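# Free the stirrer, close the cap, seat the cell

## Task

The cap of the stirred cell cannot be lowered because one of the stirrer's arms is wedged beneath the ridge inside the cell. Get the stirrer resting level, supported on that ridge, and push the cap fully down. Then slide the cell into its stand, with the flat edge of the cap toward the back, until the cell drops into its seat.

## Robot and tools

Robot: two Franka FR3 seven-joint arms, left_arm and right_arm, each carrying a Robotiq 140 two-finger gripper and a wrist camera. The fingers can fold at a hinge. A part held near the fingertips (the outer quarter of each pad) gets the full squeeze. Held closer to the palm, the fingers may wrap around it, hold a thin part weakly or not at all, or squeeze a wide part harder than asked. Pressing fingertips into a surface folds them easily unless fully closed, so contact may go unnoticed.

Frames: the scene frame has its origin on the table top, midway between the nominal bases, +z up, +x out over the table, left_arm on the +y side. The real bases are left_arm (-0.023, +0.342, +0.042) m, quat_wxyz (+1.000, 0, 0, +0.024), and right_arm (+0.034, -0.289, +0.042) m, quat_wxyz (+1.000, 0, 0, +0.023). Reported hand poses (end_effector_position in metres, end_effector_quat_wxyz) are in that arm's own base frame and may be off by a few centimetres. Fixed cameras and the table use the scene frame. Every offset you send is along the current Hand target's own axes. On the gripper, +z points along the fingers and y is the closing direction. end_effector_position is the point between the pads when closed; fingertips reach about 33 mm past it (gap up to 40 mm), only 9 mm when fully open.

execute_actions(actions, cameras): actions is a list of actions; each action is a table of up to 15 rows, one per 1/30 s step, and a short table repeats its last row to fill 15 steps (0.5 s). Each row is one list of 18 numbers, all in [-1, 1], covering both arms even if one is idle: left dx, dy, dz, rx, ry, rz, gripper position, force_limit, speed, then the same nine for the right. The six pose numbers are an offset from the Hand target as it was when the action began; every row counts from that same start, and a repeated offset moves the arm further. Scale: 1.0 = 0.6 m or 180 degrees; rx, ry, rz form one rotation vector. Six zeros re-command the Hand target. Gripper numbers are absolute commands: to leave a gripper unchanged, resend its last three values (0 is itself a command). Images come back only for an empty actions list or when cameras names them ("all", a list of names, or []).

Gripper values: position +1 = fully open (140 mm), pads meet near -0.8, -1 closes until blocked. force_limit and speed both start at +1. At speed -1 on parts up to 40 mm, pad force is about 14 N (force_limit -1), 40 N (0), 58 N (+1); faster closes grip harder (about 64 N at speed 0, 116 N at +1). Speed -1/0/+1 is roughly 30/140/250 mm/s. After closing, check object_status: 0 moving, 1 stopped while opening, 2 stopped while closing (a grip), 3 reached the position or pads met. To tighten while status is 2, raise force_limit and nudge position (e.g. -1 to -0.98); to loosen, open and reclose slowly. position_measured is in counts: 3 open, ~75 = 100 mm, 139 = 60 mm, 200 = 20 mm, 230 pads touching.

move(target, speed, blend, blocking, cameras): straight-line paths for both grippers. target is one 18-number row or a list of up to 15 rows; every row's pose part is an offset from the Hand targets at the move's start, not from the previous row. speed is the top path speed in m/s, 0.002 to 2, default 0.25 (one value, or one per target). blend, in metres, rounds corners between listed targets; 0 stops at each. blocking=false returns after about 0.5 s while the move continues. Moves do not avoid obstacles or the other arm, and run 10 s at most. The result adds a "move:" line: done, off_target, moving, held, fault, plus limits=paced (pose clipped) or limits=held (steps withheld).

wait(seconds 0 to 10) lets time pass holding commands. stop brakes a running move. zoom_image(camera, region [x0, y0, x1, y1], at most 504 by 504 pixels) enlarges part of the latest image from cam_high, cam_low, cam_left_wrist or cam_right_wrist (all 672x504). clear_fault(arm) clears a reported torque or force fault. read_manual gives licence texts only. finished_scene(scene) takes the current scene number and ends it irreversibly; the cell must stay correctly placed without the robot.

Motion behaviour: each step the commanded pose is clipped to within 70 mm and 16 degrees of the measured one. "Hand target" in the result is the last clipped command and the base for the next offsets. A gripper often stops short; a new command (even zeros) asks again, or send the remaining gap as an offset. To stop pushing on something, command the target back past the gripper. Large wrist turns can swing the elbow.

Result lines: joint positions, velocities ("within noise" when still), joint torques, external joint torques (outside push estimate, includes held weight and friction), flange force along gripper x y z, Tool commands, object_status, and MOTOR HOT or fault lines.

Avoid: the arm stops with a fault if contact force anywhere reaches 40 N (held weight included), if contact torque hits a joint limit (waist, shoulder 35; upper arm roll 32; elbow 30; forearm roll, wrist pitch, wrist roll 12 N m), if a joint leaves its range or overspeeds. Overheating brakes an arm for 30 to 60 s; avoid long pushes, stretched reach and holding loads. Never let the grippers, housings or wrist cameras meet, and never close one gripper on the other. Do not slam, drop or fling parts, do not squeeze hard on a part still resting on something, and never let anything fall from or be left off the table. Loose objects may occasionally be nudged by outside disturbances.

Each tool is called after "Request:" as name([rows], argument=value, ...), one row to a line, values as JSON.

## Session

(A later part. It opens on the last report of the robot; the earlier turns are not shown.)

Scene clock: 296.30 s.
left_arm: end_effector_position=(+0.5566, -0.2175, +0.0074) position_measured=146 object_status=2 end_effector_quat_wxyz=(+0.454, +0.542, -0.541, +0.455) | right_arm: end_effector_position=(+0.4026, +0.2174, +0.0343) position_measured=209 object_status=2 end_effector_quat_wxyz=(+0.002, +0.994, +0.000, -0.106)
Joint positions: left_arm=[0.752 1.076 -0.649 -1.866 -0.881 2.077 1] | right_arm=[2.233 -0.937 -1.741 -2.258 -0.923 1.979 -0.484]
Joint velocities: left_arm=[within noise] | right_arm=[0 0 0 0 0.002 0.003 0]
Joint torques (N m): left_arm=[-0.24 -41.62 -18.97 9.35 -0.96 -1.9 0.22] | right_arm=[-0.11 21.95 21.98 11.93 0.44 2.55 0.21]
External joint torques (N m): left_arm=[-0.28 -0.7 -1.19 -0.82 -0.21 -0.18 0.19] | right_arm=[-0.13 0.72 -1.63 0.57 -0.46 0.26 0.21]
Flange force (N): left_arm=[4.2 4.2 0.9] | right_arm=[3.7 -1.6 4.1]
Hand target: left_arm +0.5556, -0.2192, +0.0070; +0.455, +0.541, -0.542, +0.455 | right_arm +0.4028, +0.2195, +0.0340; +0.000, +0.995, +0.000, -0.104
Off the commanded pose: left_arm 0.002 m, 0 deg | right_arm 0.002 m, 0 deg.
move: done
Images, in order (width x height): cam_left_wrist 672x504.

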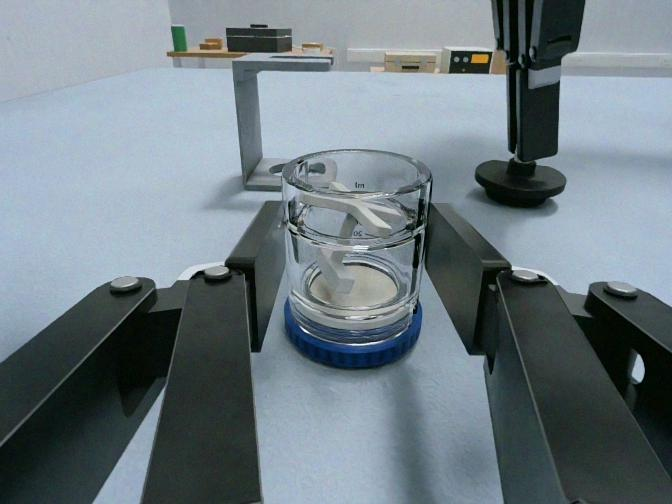

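Request:
move(target=[0,0,0,0,0,0,-1,-1,-1,0.0009,0,0.0042,0,0,0,-1,-1,-1], cameras=["cam_left_wrist"], speed=0.02)

Request:
zoom_image(camera="cam_left_wrist", region=[440, 60, 640, 260])

Scene clock: 300.57 s.
left_arm: end_effector_position=(+0.5566, -0.2175, +0.0074) position_measured=146 object_status=2 end_effector_quat_wxyz=(+0.454, +0.542, -0.541, +0.455) | right_arm: end_effector_position=(+0.4027, +0.2164, +0.0324) position_measured=209 object_status=2 end_effector_quat_wxyz=(+0.003, +0.994, +0.000, -0.106)
Joint positions: left_arm=[0.752 1.076 -0.649 -1.866 -0.881 2.077 1] | right_arm=[2.235 -0.937 -1.746 -2.258 -0.925 1.98 -0.483]
Joint torques (N m): left_arm=[-0.24 -41.64 -18.96 9.36 -0.94 -1.9 0.22] | right_arm=[0.87 20.84 21.03 11.57 0.03 3.29 0.29]
External joint torques (N m): left_arm=[-0.01 -0.79 -0.98 -0.7 -0.19 -0.15 0.19] | right_arm=[0.91 -0.52 -2.63 0.18 -0.87 1 0.3]
Flange force (N): left_arm=[4.1 4.2 0.4] | right_arm=[6.9 -5.2 10.4]
Hand target: left_arm +0.5556, -0.2192, +0.0070; +0.455, +0.541, -0.542, +0.455 | right_arm +0.4028, +0.2195, +0.0314; +0.000, +0.995, +0.000, -0.104
Off the commanded pose: left_arm 0.002 m, 0 deg | right_arm 0.003 m, 0 deg.
move: done
Images, in order (width x height): cam_left_wrist 672x504.

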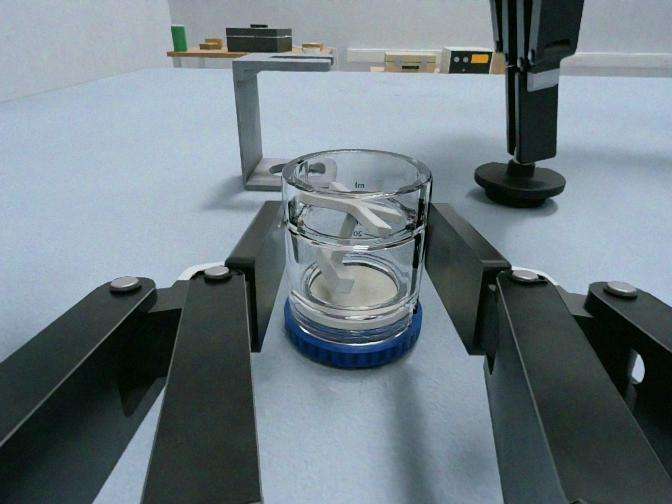

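Scaled by 2.520 from the camera's 672x504 image, which has a finer 960x720 frame.

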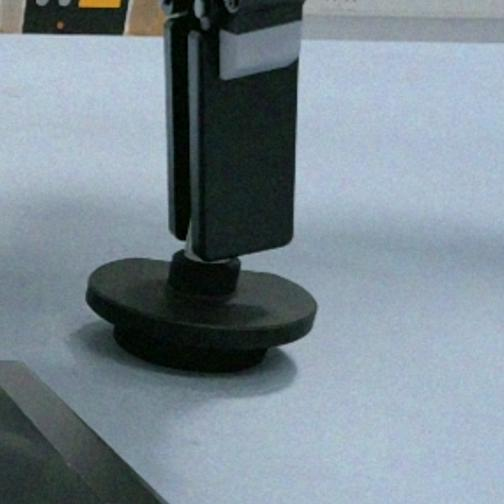

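Request:
move([
  [0,0,0,0,0,0,-1,-1,-1,0,0,-0.001,0,0,0,-1,-1,-1],
  [0,0,0,0,0,0,-1,-1,-1,0,0,-0.0015,0,0,0,0,-1,-0.5],
  [0,0,0,0,0,0,-1,-1,-1,0,0,-0.17,0,0,0,0,-1,-0.5],
  [0,0,0,0,0,0,-1,-1,-1,0.1255,-0.281,-0.348,0,0.067,0,0,-1,-0.5],
], cameras=["cam_left_wrist","cam_right_wrist"], speed=[0.05,0.05,0.1,0.2])

Request:
zoom_image(camera="cam_right_wrist", region=[260, 110, 460, 260])

Scene clock: 311.80 s.
left_arm: end_effector_position=(+0.5566, -0.2175, +0.0074) position_measured=146 object_status=2 end_effector_quat_wxyz=(+0.454, +0.542, -0.541, +0.455) | right_arm: end_effector_position=(+0.5210, +0.3887, +0.2196) position_measured=129 object_status=3 end_effector_quat_wxyz=(-0.002, +1.000, +0.001, +0.002)
Joint positions: left_arm=[0.752 1.076 -0.649 -1.866 -0.881 2.077 1] | right_arm=[2.775 -0.799 -1.76 -1.608 -0.795 1.736 -0.476]
Joint velocities: left_arm=[within noise] | right_arm=[0.001 0.003 0.001 0 -0.001 -0.004 0.001]
Joint torques (N m): left_arm=[-0.2 -41.64 -18.97 9.35 -0.95 -1.9 0.24] | right_arm=[0.29 34 21.22 19.21 1.28 2.4 0.22]
External joint torques (N m): left_arm=[0.01 -0.87 -1.05 -0.63 -0.2 -0.14 0.21] | right_arm=[0.29 2.31 -1.38 1.7 0.52 -0.23 0.22]
Flange force (N): left_arm=[4.2 4.2 0.4] | right_arm=[6.5 -6.3 -4.2]
Hand target: left_arm +0.5556, -0.2192, +0.0070; +0.455, +0.541, -0.542, +0.455 | right_arm +0.5199, +0.3882, +0.2199; +0.000, +1.000, +0.000, +0.001
Off the commanded pose: left_arm 0.002 m, 0 deg | right_arm 0.001 m, 0 deg.
move: done
Images, in order (width x height): cam_left_wrist 672x504, cam_right_wrist 672x504.

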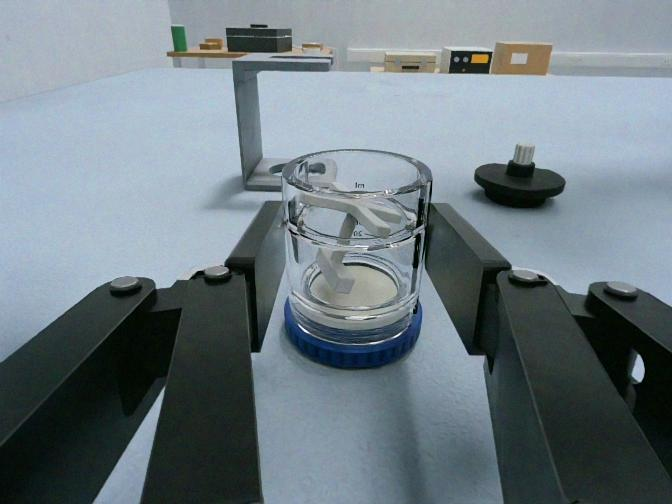

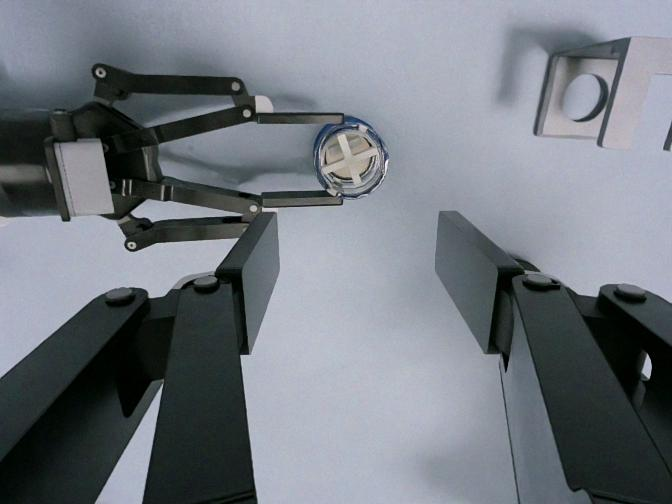

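Scaled by 2.520 from the camera's 672x504 image, which has a finer 960x720 frame.

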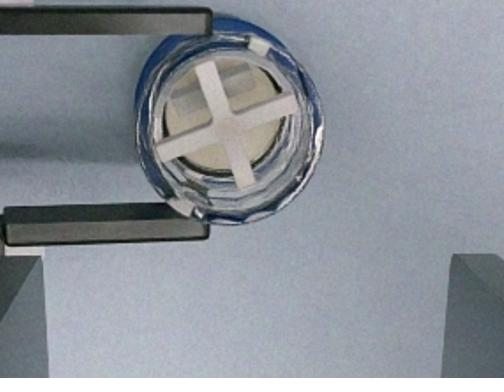

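Request:
move(target=[0,0,0,0,0,0,-1,-1,-1,0.0093,-0.002,0.155,0.039,0.248,-0.095,-0.58,-1,-0.5], cameras=["cam_left_wrist","cam_right_wrist","cam_high"], speed=0.15)

Scene clock: 387.07 s.
left_arm: end_effector_position=(+0.5566, -0.2175, +0.0074) position_measured=146 object_status=2 end_effector_quat_wxyz=(+0.454, +0.542, -0.541, +0.455) | right_arm: end_effector_position=(+0.5248, +0.3907, +0.1271) position_measured=202 object_status=3 end_effector_quat_wxyz=(-0.060, +0.912, +0.148, +0.378)
Joint positions: left_arm=[0.752 1.076 -0.649 -1.866 -0.881 2.077 1] | right_arm=[2.506 -0.62 -1.794 -2.336 -1.979 2.431 0.26]
Joint velocities: left_arm=[within noise] | right_arm=[0 0.001 0.001 0.001 -0.001 0 0.006]
Joint torques (N m): left_arm=[-0.19 -41.67 -18.95 9.34 -0.95 -1.9 0.24] | right_arm=[-1 18.48 15.91 16.43 -0.15 1.07 0.12]
External joint torques (N m): left_arm=[-0.18 -0.72 -1.11 -0.82 -0.2 -0.16 0.21] | right_arm=[-1 1.08 -0.81 0.49 -0.57 -0.26 0.1]
Flange force (N): left_arm=[4.2 4.4 0.7] | right_arm=[-1.0 2.9 -0.8]
Hand target: left_arm +0.5556, -0.2192, +0.0070; +0.455, +0.541, -0.542, +0.455 | right_arm +0.5256, +0.3893, +0.1269; -0.059, +0.912, +0.145, +0.379
Off the commanded pose: left_arm 0.002 m, 0 deg | right_arm 0.002 m, 0 deg.
move: done
Images, in order (width x height): cam_high 672x504, cam_left_wrist 672x504, cam_right_wrist 672x504.

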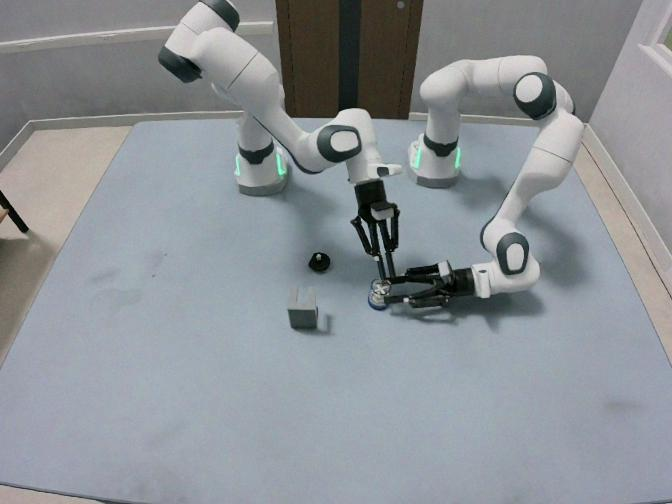

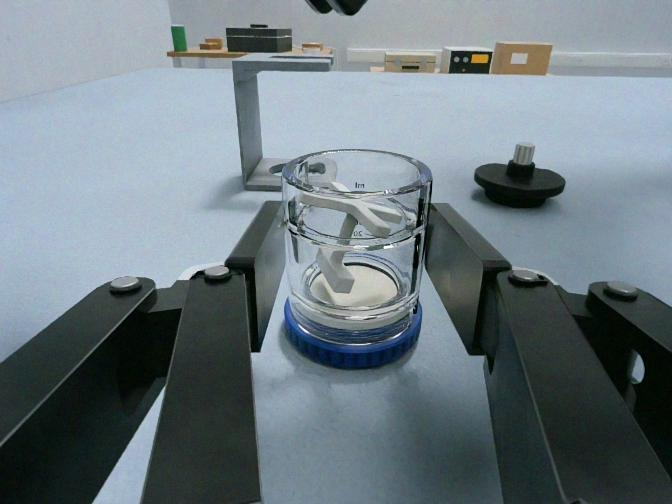

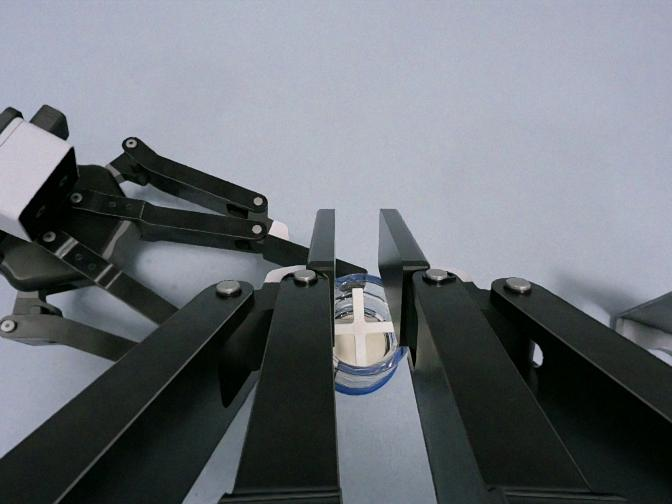

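Request:
move(target=[0,0,0,0,0,0,-1,-1,-1,-0.0295,0,0.0295,0,0,0,-0.58,-1,-0.5], cameras=["cam_left_wrist","cam_right_wrist"], speed=0.08)

Request:
zoom_image(camera="cam_left_wrist", region=[260, 60, 460, 280])

Request:
zoom_image(camera="cam_right_wrist", region=[260, 200, 460, 400])

Scene clock: 394.33 s.
left_arm: end_effector_position=(+0.5566, -0.2175, +0.0074) position_measured=146 object_status=2 end_effector_quat_wxyz=(+0.454, +0.542, -0.541, +0.455) | right_arm: end_effector_position=(+0.5246, +0.3895, +0.1018) position_measured=202 object_status=3 end_effector_quat_wxyz=(-0.059, +0.912, +0.147, +0.377)
Joint positions: left_arm=[0.752 1.076 -0.649 -1.866 -0.881 2.077 1] | right_arm=[2.564 -0.665 -1.862 -2.331 -2.055 2.406 0.308]
Joint velocities: left_arm=[within noise] | right_arm=[0 0 0 0 0 -0.001 0.006]
Joint torques (N m): left_arm=[-0.22 -41.63 -18.95 9.34 -0.96 -1.91 0.24] | right_arm=[-0.25 20.24 16.07 15.96 -0.23 0.94 0.28]
External joint torques (N m): left_arm=[-0.28 -0.71 -1.19 -0.79 -0.21 -0.18 0.21] | right_arm=[-0.26 0.57 -1.32 1.3 -0.58 -0.3 0.26]
Flange force (N): left_arm=[4.1 4.1 0.9] | right_arm=[-0.3 -0.7 6.2]
Hand target: left_arm +0.5556, -0.2192, +0.0070; +0.455, +0.541, -0.542, +0.455 | right_arm +0.5256, +0.3893, +0.1018; -0.059, +0.912, +0.145, +0.379
Off the commanded pose: left_arm 0.002 m, 0 deg | right_arm 0.001 m, 0 deg.
move: done
Images, in order (width x height): cam_left_wrist 672x504, cam_right_wrist 672x504.

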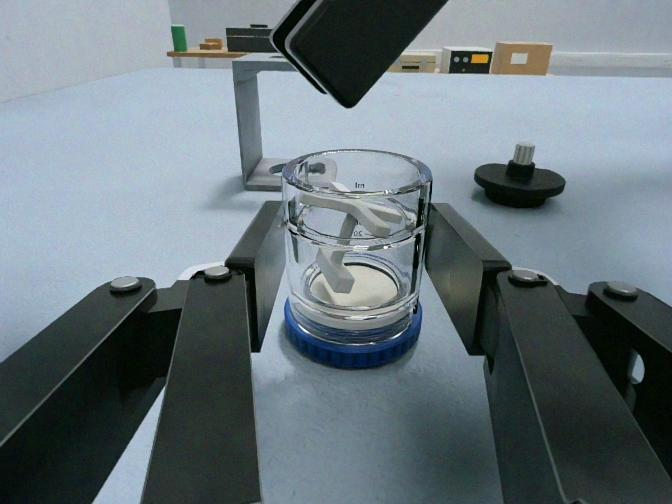

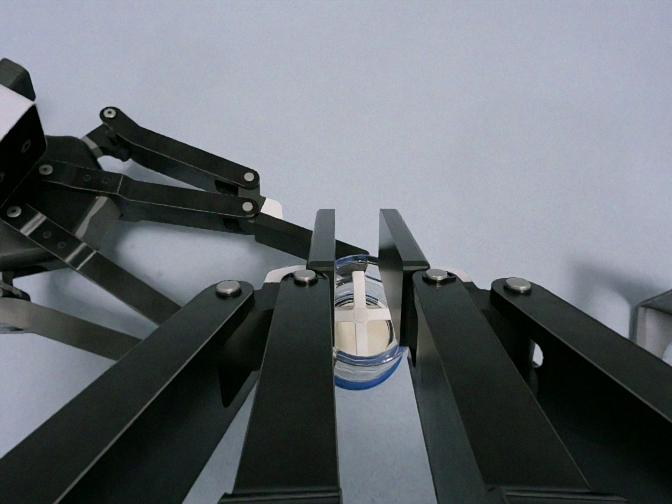

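Scaled by 2.291 from the camera's 672x504 image, which has a finer 960x720 frame.

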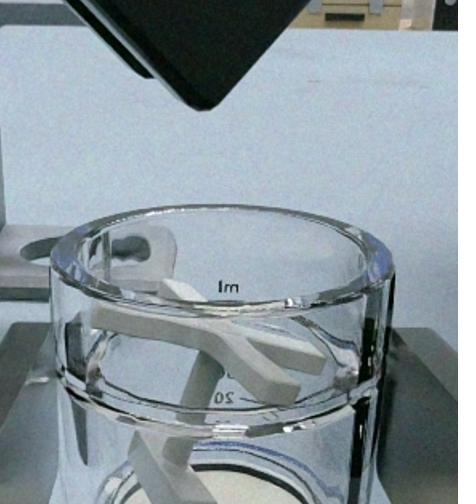

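Scaled by 2.520 from the camera's 672x504 image, which has a finer 960x720 frame.

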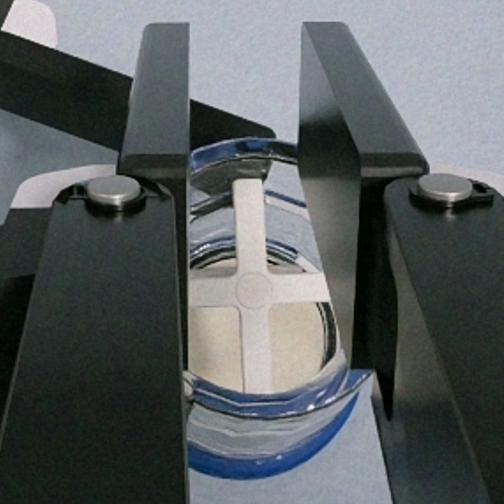

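Request:
move(target=[0,0,0,0,0,0,-1,-1,-1,-0.0265,0,0.0324,0,0,0,-0.58,-1,-0.5], cameras=["cam_left_wrist","cam_right_wrist"], speed=0.05)

Request:
zoom_image(camera="cam_left_wrist", region=[260, 60, 460, 280])

Request:
zoom_image(camera="cam_right_wrist", region=[260, 200, 460, 400])

Scene clock: 403.37 s.
left_arm: end_effector_position=(+0.5566, -0.2175, +0.0074) position_measured=146 object_status=2 end_effector_quat_wxyz=(+0.454, +0.542, -0.541, +0.455) | right_arm: end_effector_position=(+0.5271, +0.3902, +0.0769) position_measured=202 object_status=3 end_effector_quat_wxyz=(-0.059, +0.912, +0.147, +0.377)
Joint positions: left_arm=[0.752 1.076 -0.649 -1.866 -0.881 2.077 1] | right_arm=[2.621 -0.718 -1.929 -2.315 -2.127 2.38 0.346]
Joint velocities: left_arm=[within noise] | right_arm=[-0.001 0 0 0.001 -0.001 -0.002 0.005]
Joint torques (N m): left_arm=[-0.22 -41.61 -18.95 9.34 -0.94 -1.91 0.24] | right_arm=[-0.25 22.7 16.91 14.75 -0.31 0.92 0.1]
External joint torques (N m): left_arm=[-0.17 -0.7 -1.09 -0.76 -0.19 -0.16 0.21] | right_arm=[-0.29 0.56 -1.41 1.19 -0.59 -0.25 0.08]
Flange force (N): left_arm=[4.0 4.2 0.7] | right_arm=[-0.1 -0.1 5.7]
Hand target: left_arm +0.5556, -0.2192, +0.0070; +0.455, +0.541, -0.542, +0.455 | right_arm +0.5280, +0.3900, +0.0769; -0.059, +0.912, +0.145, +0.379
Off the commanded pose: left_arm 0.002 m, 0 deg | right_arm 0.001 m, 0 deg.
move: done
Images, in order (width x height): cam_left_wrist 672x504, cam_right_wrist 672x504.

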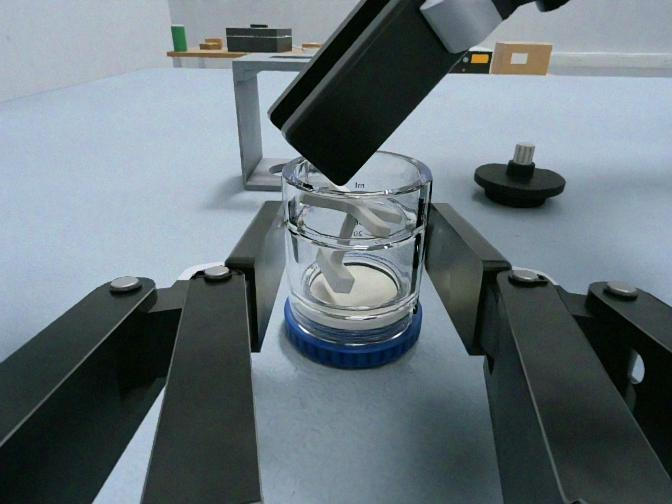

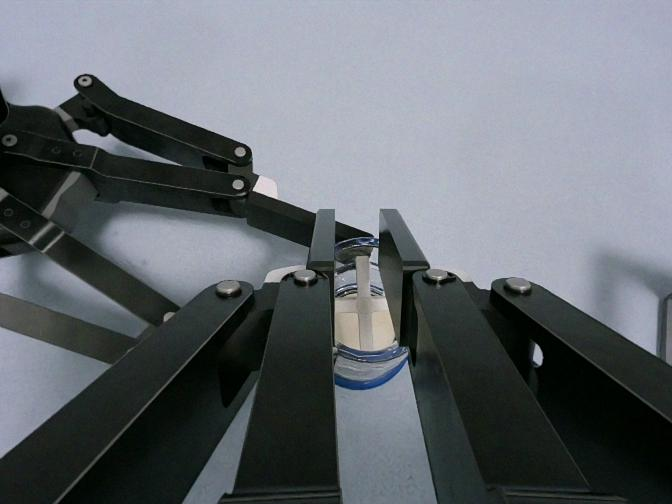

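Scaled by 2.291 from the camera's 672x504 image, which has a finer 960x720 frame.

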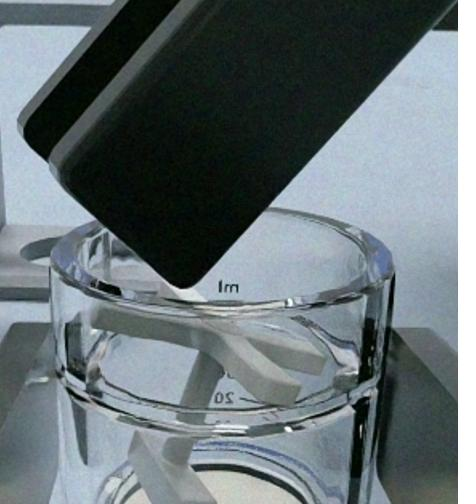

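Scaled by 2.520 from the camera's 672x504 image, which has a finer 960x720 frame.

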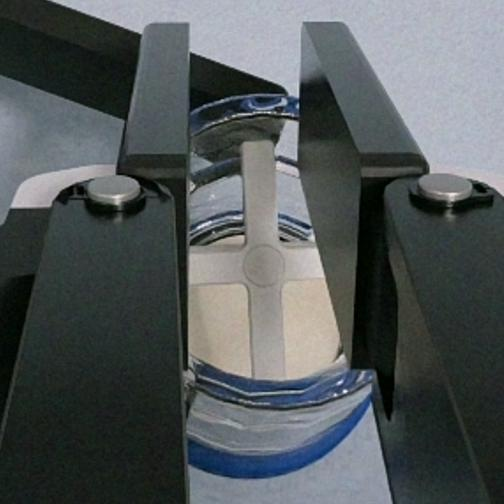

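Request:
move(target=[0,0,0,0,0,0,-1,-1,-1,-0.0165,0.003,0.0165,0,0,0,-0.58,-1,-0.5], cameras=["cam_left_wrist","cam_right_wrist"], speed=0.03)

Request:
zoom_image(camera="cam_left_wrist", region=[260, 60, 460, 280])

Request:
zoom_image(camera="cam_right_wrist", region=[260, 200, 460, 400])

Scene clock: 415.90 s.
left_arm: end_effector_position=(+0.5572, -0.2168, +0.0075) position_measured=146 object_status=2 end_effector_quat_wxyz=(+0.454, +0.542, -0.541, +0.455) | right_arm: end_effector_position=(+0.5292, +0.3913, +0.0676) position_measured=202 object_status=3 end_effector_quat_wxyz=(-0.060, +0.910, +0.149, +0.381)
Joint positions: left_arm=[0.753 1.076 -0.65 -1.865 -0.881 2.078 0.999] | right_arm=[2.643 -0.741 -1.956 -2.307 -2.169 2.368 0.366]
Joint velocities: left_arm=[within noise] | right_arm=[0.001 0 -0.001 0 -0.001 -0.001 0.005]
Joint torques (N m): left_arm=[-1.65 -40.28 -18.97 8.25 -0.56 -1.71 0.35] | right_arm=[-0.22 20.86 13.74 13.09 0.15 0.83 0.24]
External joint torques (N m): left_arm=[-1.76 0.7 -1.19 -1.95 0.18 0.02 0.32] | right_arm=[-0.22 -2.2 -4.87 0.02 -0.11 -0.28 0.21]
Flange force (N): left_arm=[1.7 4.4 3.8] | right_arm=[-4.4 -2.3 18.4]
Hand target: left_arm +0.5556, -0.2192, +0.0070; +0.455, +0.541, -0.542, +0.455 | right_arm +0.5286, +0.3882, +0.0629; -0.059, +0.912, +0.145, +0.379
Off the commanded pose: left_arm 0.003 m, 0 deg | right_arm 0.006 m, 1 deg.
move: off_target (right_arm)
Images, in order (width x height): cam_left_wrist 672x504, cam_right_wrist 672x504.

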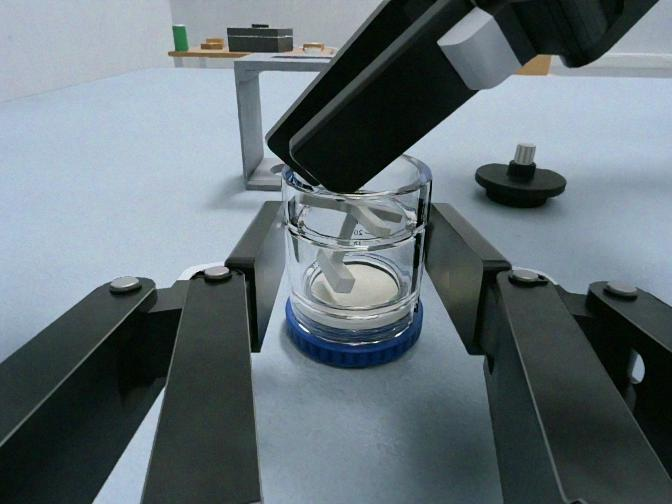

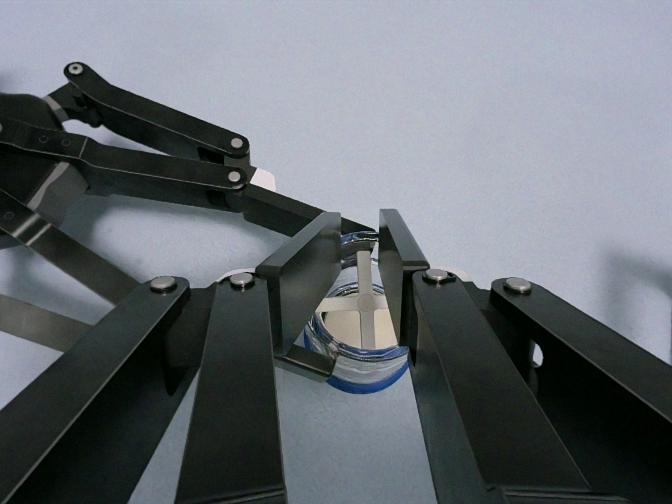

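Scaled by 2.291 from the camera's 672x504 image, which has a finer 960x720 frame.

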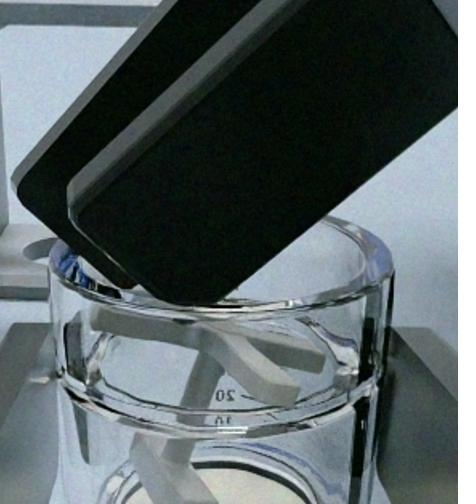

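Scaled by 2.520 from the camera's 672x504 image, which has a finer 960x720 frame.

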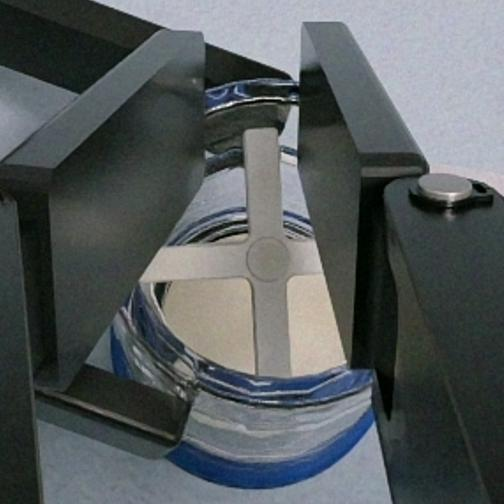

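Request:
move([
  [0,0,0,0,0,0,-1,-1,-1,0.021,0,-0.021,0,0,0,-0.58,-1,-0.5],
  [0,0,0,0,0,0,-1,-1,-1,0.021,0,-0.021,0,0,0,-0.64,-1,-0.5],
], cameras=["cam_left_wrist","cam_right_wrist"], speed=0.05)

Request:
zoom_image(camera="cam_left_wrist", region=[260, 60, 460, 280])

Request:
zoom_image(camera="cam_right_wrist", region=[260, 200, 460, 400])

Scene clock: 428.07 s.
left_arm: end_effector_position=(+0.5569, -0.2173, +0.0075) position_measured=146 object_status=2 end_effector_quat_wxyz=(+0.455, +0.542, -0.541, +0.455) | right_arm: end_effector_position=(+0.5295, +0.3881, +0.0808) position_measured=210 object_status=3 end_effector_quat_wxyz=(-0.058, +0.912, +0.143, +0.380)
Joint positions: left_arm=[0.752 1.076 -0.65 -1.866 -0.881 2.078 0.998] | right_arm=[2.612 -0.711 -1.921 -2.316 -2.123 2.379 0.349]
Joint torques (N m): left_arm=[-0.33 -41.42 -19.02 9.25 -0.93 -1.97 0.32] | right_arm=[-1.35 23.4 17.27 14.18 0.83 1.28 -0.09]
External joint torques (N m): left_arm=[-0.39 -0.51 -1.23 -0.91 -0.18 -0.24 0.29] | right_arm=[-1.46 1.48 -1.03 0.48 0.55 0.12 -0.11]
Flange force (N): left_arm=[3.8 4.2 1.1] | right_arm=[2.8 4.1 -4.6]
Hand target: left_arm +0.5556, -0.2192, +0.0070; +0.455, +0.541, -0.542, +0.455 | right_arm +0.5286, +0.3883, +0.0807; -0.059, +0.912, +0.145, +0.379
Off the commanded pose: left_arm 0.002 m, 0 deg | right_arm 0.001 m, 0 deg.
move: done
Images, in order (width x height): cam_left_wrist 672x504, cam_right_wrist 672x504.

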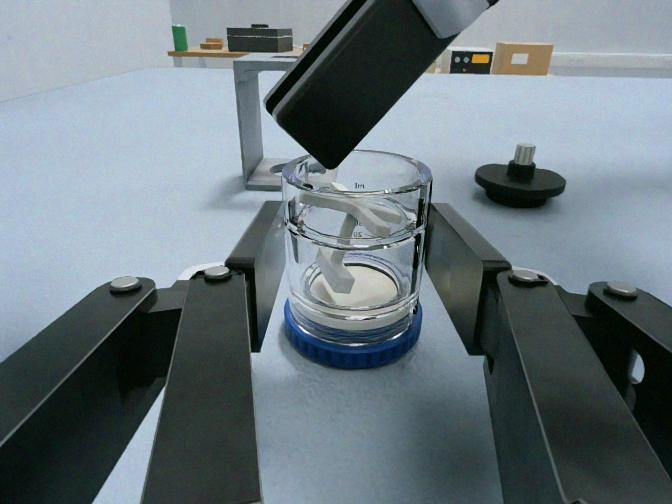

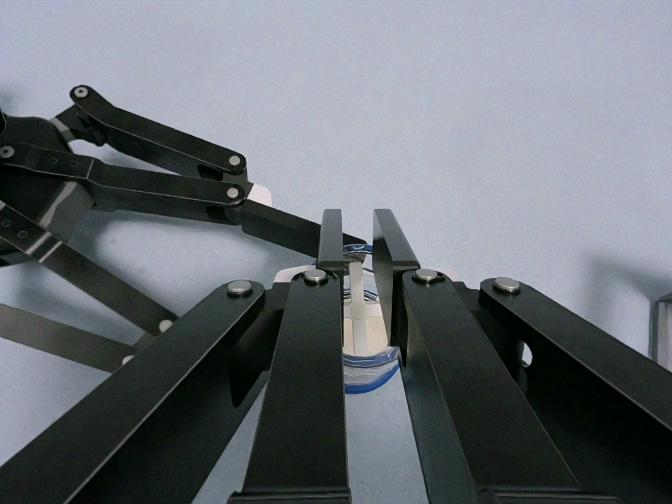

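Scaled by 2.291 from the camera's 672x504 image, which has a finer 960x720 frame.

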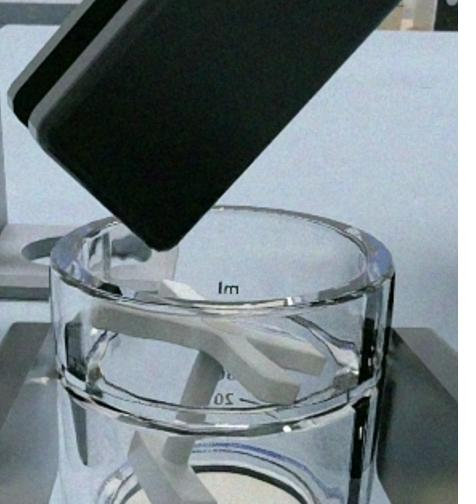

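Scaled by 2.520 from the camera's 672x504 image, which has a finer 960x720 frame.

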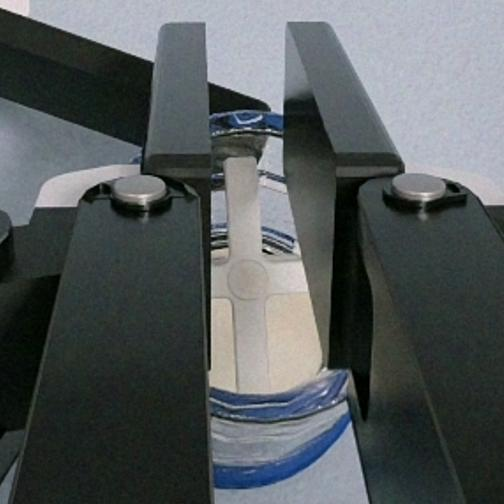

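Request:
move(target=[0,0,0,0,0,0,-1,-1,-1,-0.013,0,-0.0021,0,0.0556,0,-0.66,-1,-0.5], cameras=["cam_left_wrist","cam_right_wrist"], speed=0.05)

Request:
zoom_image(camera="cam_left_wrist", region=[260, 60, 460, 280])

Request:
zoom_image(camera="cam_right_wrist", region=[260, 200, 460, 400])

Scene clock: 446.43 s.
left_arm: end_effector_position=(+0.5569, -0.2173, +0.0075) position_measured=146 object_status=2 end_effector_quat_wxyz=(+0.455, +0.542, -0.541, +0.455) | right_arm: end_effector_position=(+0.5223, +0.3864, +0.0758) position_measured=213 object_status=3 end_effector_quat_wxyz=(-0.071, +0.876, +0.141, +0.456)
Joint positions: left_arm=[0.752 1.076 -0.65 -1.866 -0.881 2.078 0.998] | right_arm=[2.613 -0.762 -1.922 -2.419 -2.422 2.201 0.572]
Joint velocities: left_arm=[within noise] | right_arm=[0.001 -0.001 0 0 -0.001 -0.001 0.005]
Joint torques (N m): left_arm=[-0.41 -41.47 -19.02 9.27 -0.93 -1.97 0.31] | right_arm=[-0.72 21.85 17.69 11.93 -0.83 -0.01 0.35]
External joint torques (N m): left_arm=[-0.4 -0.53 -1.2 -0.85 -0.18 -0.24 0.28] | right_arm=[-0.77 0.54 -0.75 0.32 -0.58 -0.3 0.33]
Flange force (N): left_arm=[3.7 4.0 1.1] | right_arm=[-1.6 2.6 0.6]
Hand target: left_arm +0.5556, -0.2192, +0.0070; +0.455, +0.541, -0.542, +0.455 | right_arm +0.5225, +0.3863, +0.0760; -0.071, +0.876, +0.139, +0.457
Off the commanded pose: left_arm 0.002 m, 0 deg | right_arm 0.000 m, 0 deg.
move: done
Images, in order (width x height): cam_left_wrist 672x504, cam_right_wrist 672x504.

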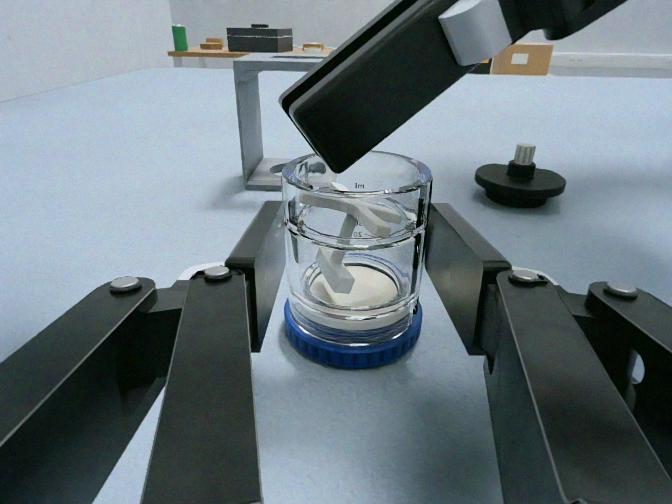

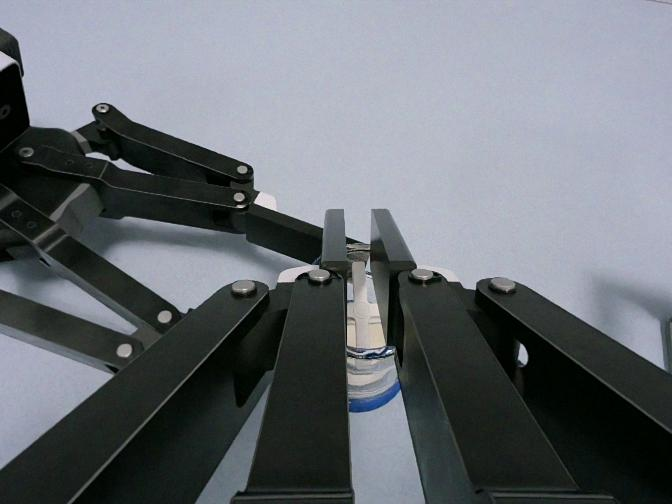

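Scaled by 2.291 from the camera's 672x504 image, which has a finer 960x720 frame.

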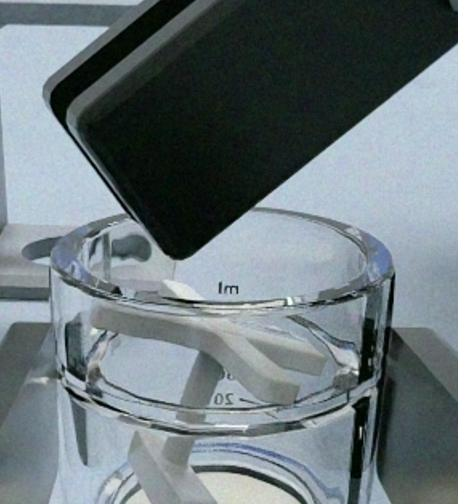

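Scaled by 2.520 from the camera's 672x504 image, which has a finer 960x720 frame.

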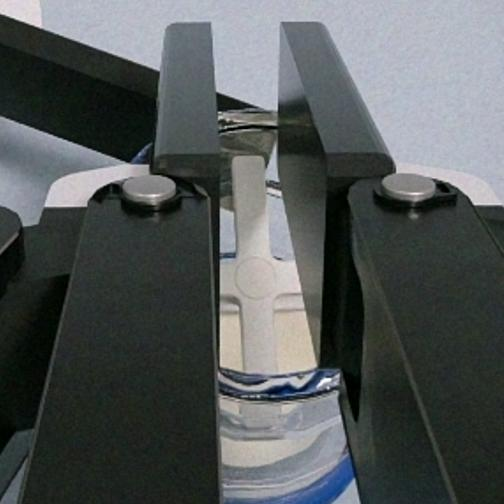

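Request:
move(target=[0,0,0,0,0,0,-1,-1,-1,-0.015,0.0015,0.0105,0,0,0,-0.66,-1,-0.5], cameras=["cam_left_wrist","cam_right_wrist"], speed=0.04)

Request:
zoom_image(camera="cam_left_wrist", region=[260, 60, 460, 280])

Request:
zoom_image(camera="cam_right_wrist", region=[260, 200, 460, 400])

Scene clock: 454.57 s.
left_arm: end_effector_position=(+0.5569, -0.2173, +0.0075) position_measured=146 object_status=2 end_effector_quat_wxyz=(+0.455, +0.542, -0.541, +0.455) | right_arm: end_effector_position=(+0.5217, +0.3853, +0.0646) position_measured=213 object_status=3 end_effector_quat_wxyz=(-0.071, +0.876, +0.142, +0.455)
Joint positions: left_arm=[0.752 1.076 -0.65 -1.866 -0.881 2.078 0.998] | right_arm=[2.632 -0.783 -1.95 -2.416 -2.449 2.188 0.584]
Joint velocities: left_arm=[within noise] | right_arm=[0 0 -0.001 0.001 -0.003 -0.004 0.005]
Joint torques (N m): left_arm=[-0.33 -41.45 -19.03 9.29 -0.94 -1.97 0.32] | right_arm=[-0.23 22.58 17.25 12.21 -0.88 -0.11 0.17]
External joint torques (N m): left_arm=[-0.28 -0.66 -1.24 -0.75 -0.19 -0.23 0.29] | right_arm=[-0.29 0.56 -1.37 1.26 -0.61 -0.39 0.14]
Flange force (N): left_arm=[3.9 4.0 0.9] | right_arm=[-1.6 0.0 5.9]
Hand target: left_arm +0.5556, -0.2192, +0.0070; +0.455, +0.541, -0.542, +0.455 | right_arm +0.5228, +0.3854, +0.0651; -0.071, +0.876, +0.139, +0.457
Off the commanded pose: left_arm 0.002 m, 0 deg | right_arm 0.001 m, 0 deg.
move: done
Images, in order (width x height): cam_left_wrist 672x504, cam_right_wrist 672x504.

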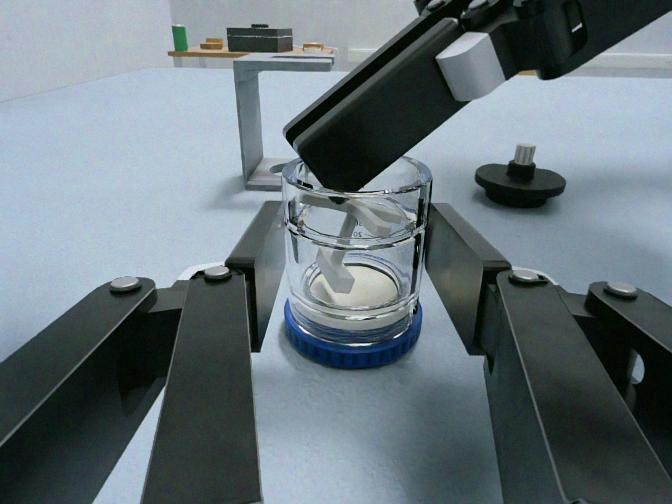

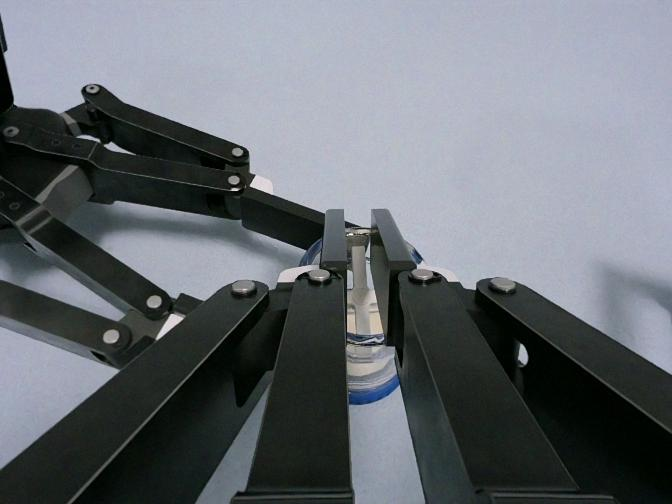

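Scaled by 2.291 from the camera's 672x504 image, which has a finer 960x720 frame.

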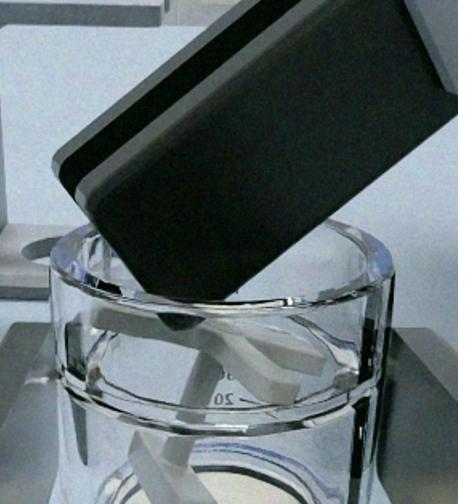

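Scaled by 2.520 from the camera's 672x504 image, which has a finer 960x720 frame.

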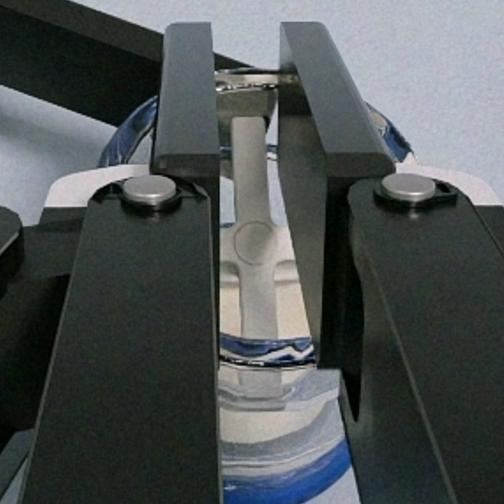

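Request:
move(target=[0,0,0,0,0,0,-1,-1,-1,-0.0085,-0.001,0.006,0,0,0,-0.66,-1,-0.5], cameras=["cam_left_wrist","cam_right_wrist"], speed=0.03)

Request:
zoom_image(camera="cam_left_wrist", region=[260, 120, 460, 280])

Request:
zoom_image(camera="cam_right_wrist", region=[260, 200, 460, 400])

Scene clock: 460.63 s.
left_arm: end_effector_position=(+0.5574, -0.2162, +0.0075) position_measured=146 object_status=2 end_effector_quat_wxyz=(+0.454, +0.543, -0.540, +0.455) | right_arm: end_effector_position=(+0.5224, +0.3868, +0.0609) position_measured=213 object_status=3 end_effector_quat_wxyz=(-0.071, +0.875, +0.142, +0.458)
Joint positions: left_arm=[0.754 1.076 -0.65 -1.866 -0.881 2.078 0.998] | right_arm=[2.646 -0.794 -1.963 -2.412 -2.464 2.176 0.591]
Joint torques (N m): left_arm=[-2.14 -40.15 -19.36 8.48 -0.54 -1.61 0.32] | right_arm=[-0.04 21.41 15.45 11.7 -0.51 0.32 0.19]
External joint torques (N m): left_arm=[-2 0.63 -1.51 -1.51 0.2 0.14 0.29] | right_arm=[0.1 -1.18 -3.24 0.82 -0.21 0.1 0.16]
Flange force (N): left_arm=[1.3 2.7 4.3] | right_arm=[-5.2 -2.1 13.6]
Hand target: left_arm +0.5556, -0.2192, +0.0070; +0.455, +0.541, -0.542, +0.455 | right_arm +0.5226, +0.3860, +0.0588; -0.071, +0.876, +0.139, +0.457
Off the commanded pose: left_arm 0.004 m, 0 deg | right_arm 0.002 m, 0 deg.
move: off_target (left_arm)
Images, in order (width x height): cam_left_wrist 672x504, cam_right_wrist 672x504.

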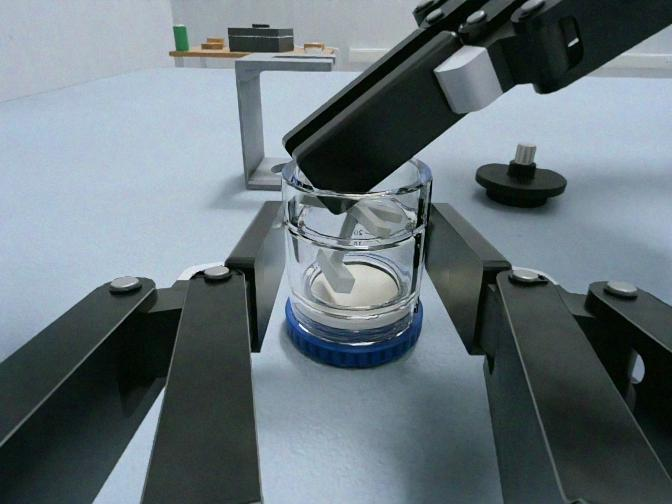

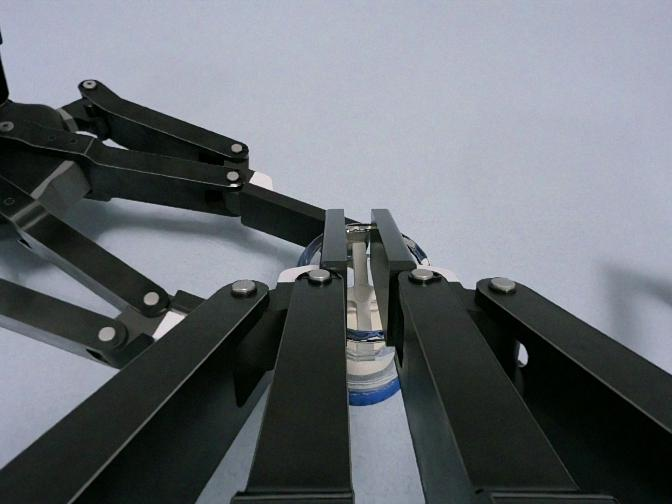

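Scaled by 2.520 from the camera's 672x504 image, which has a finer 960x720 frame.

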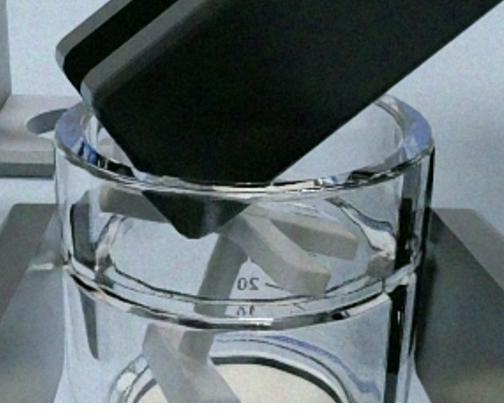

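Scaled by 2.520 from the camera's 672x504 image, which has a finer 960x720 frame.

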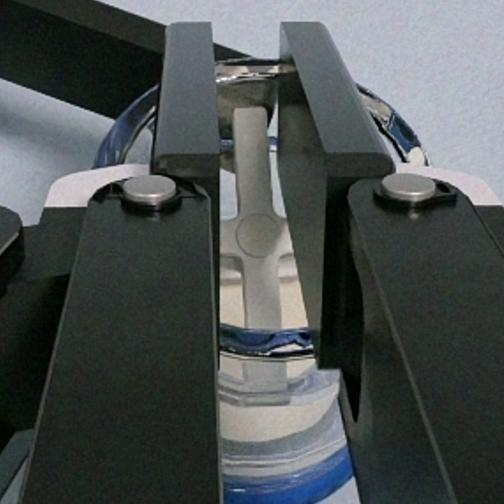

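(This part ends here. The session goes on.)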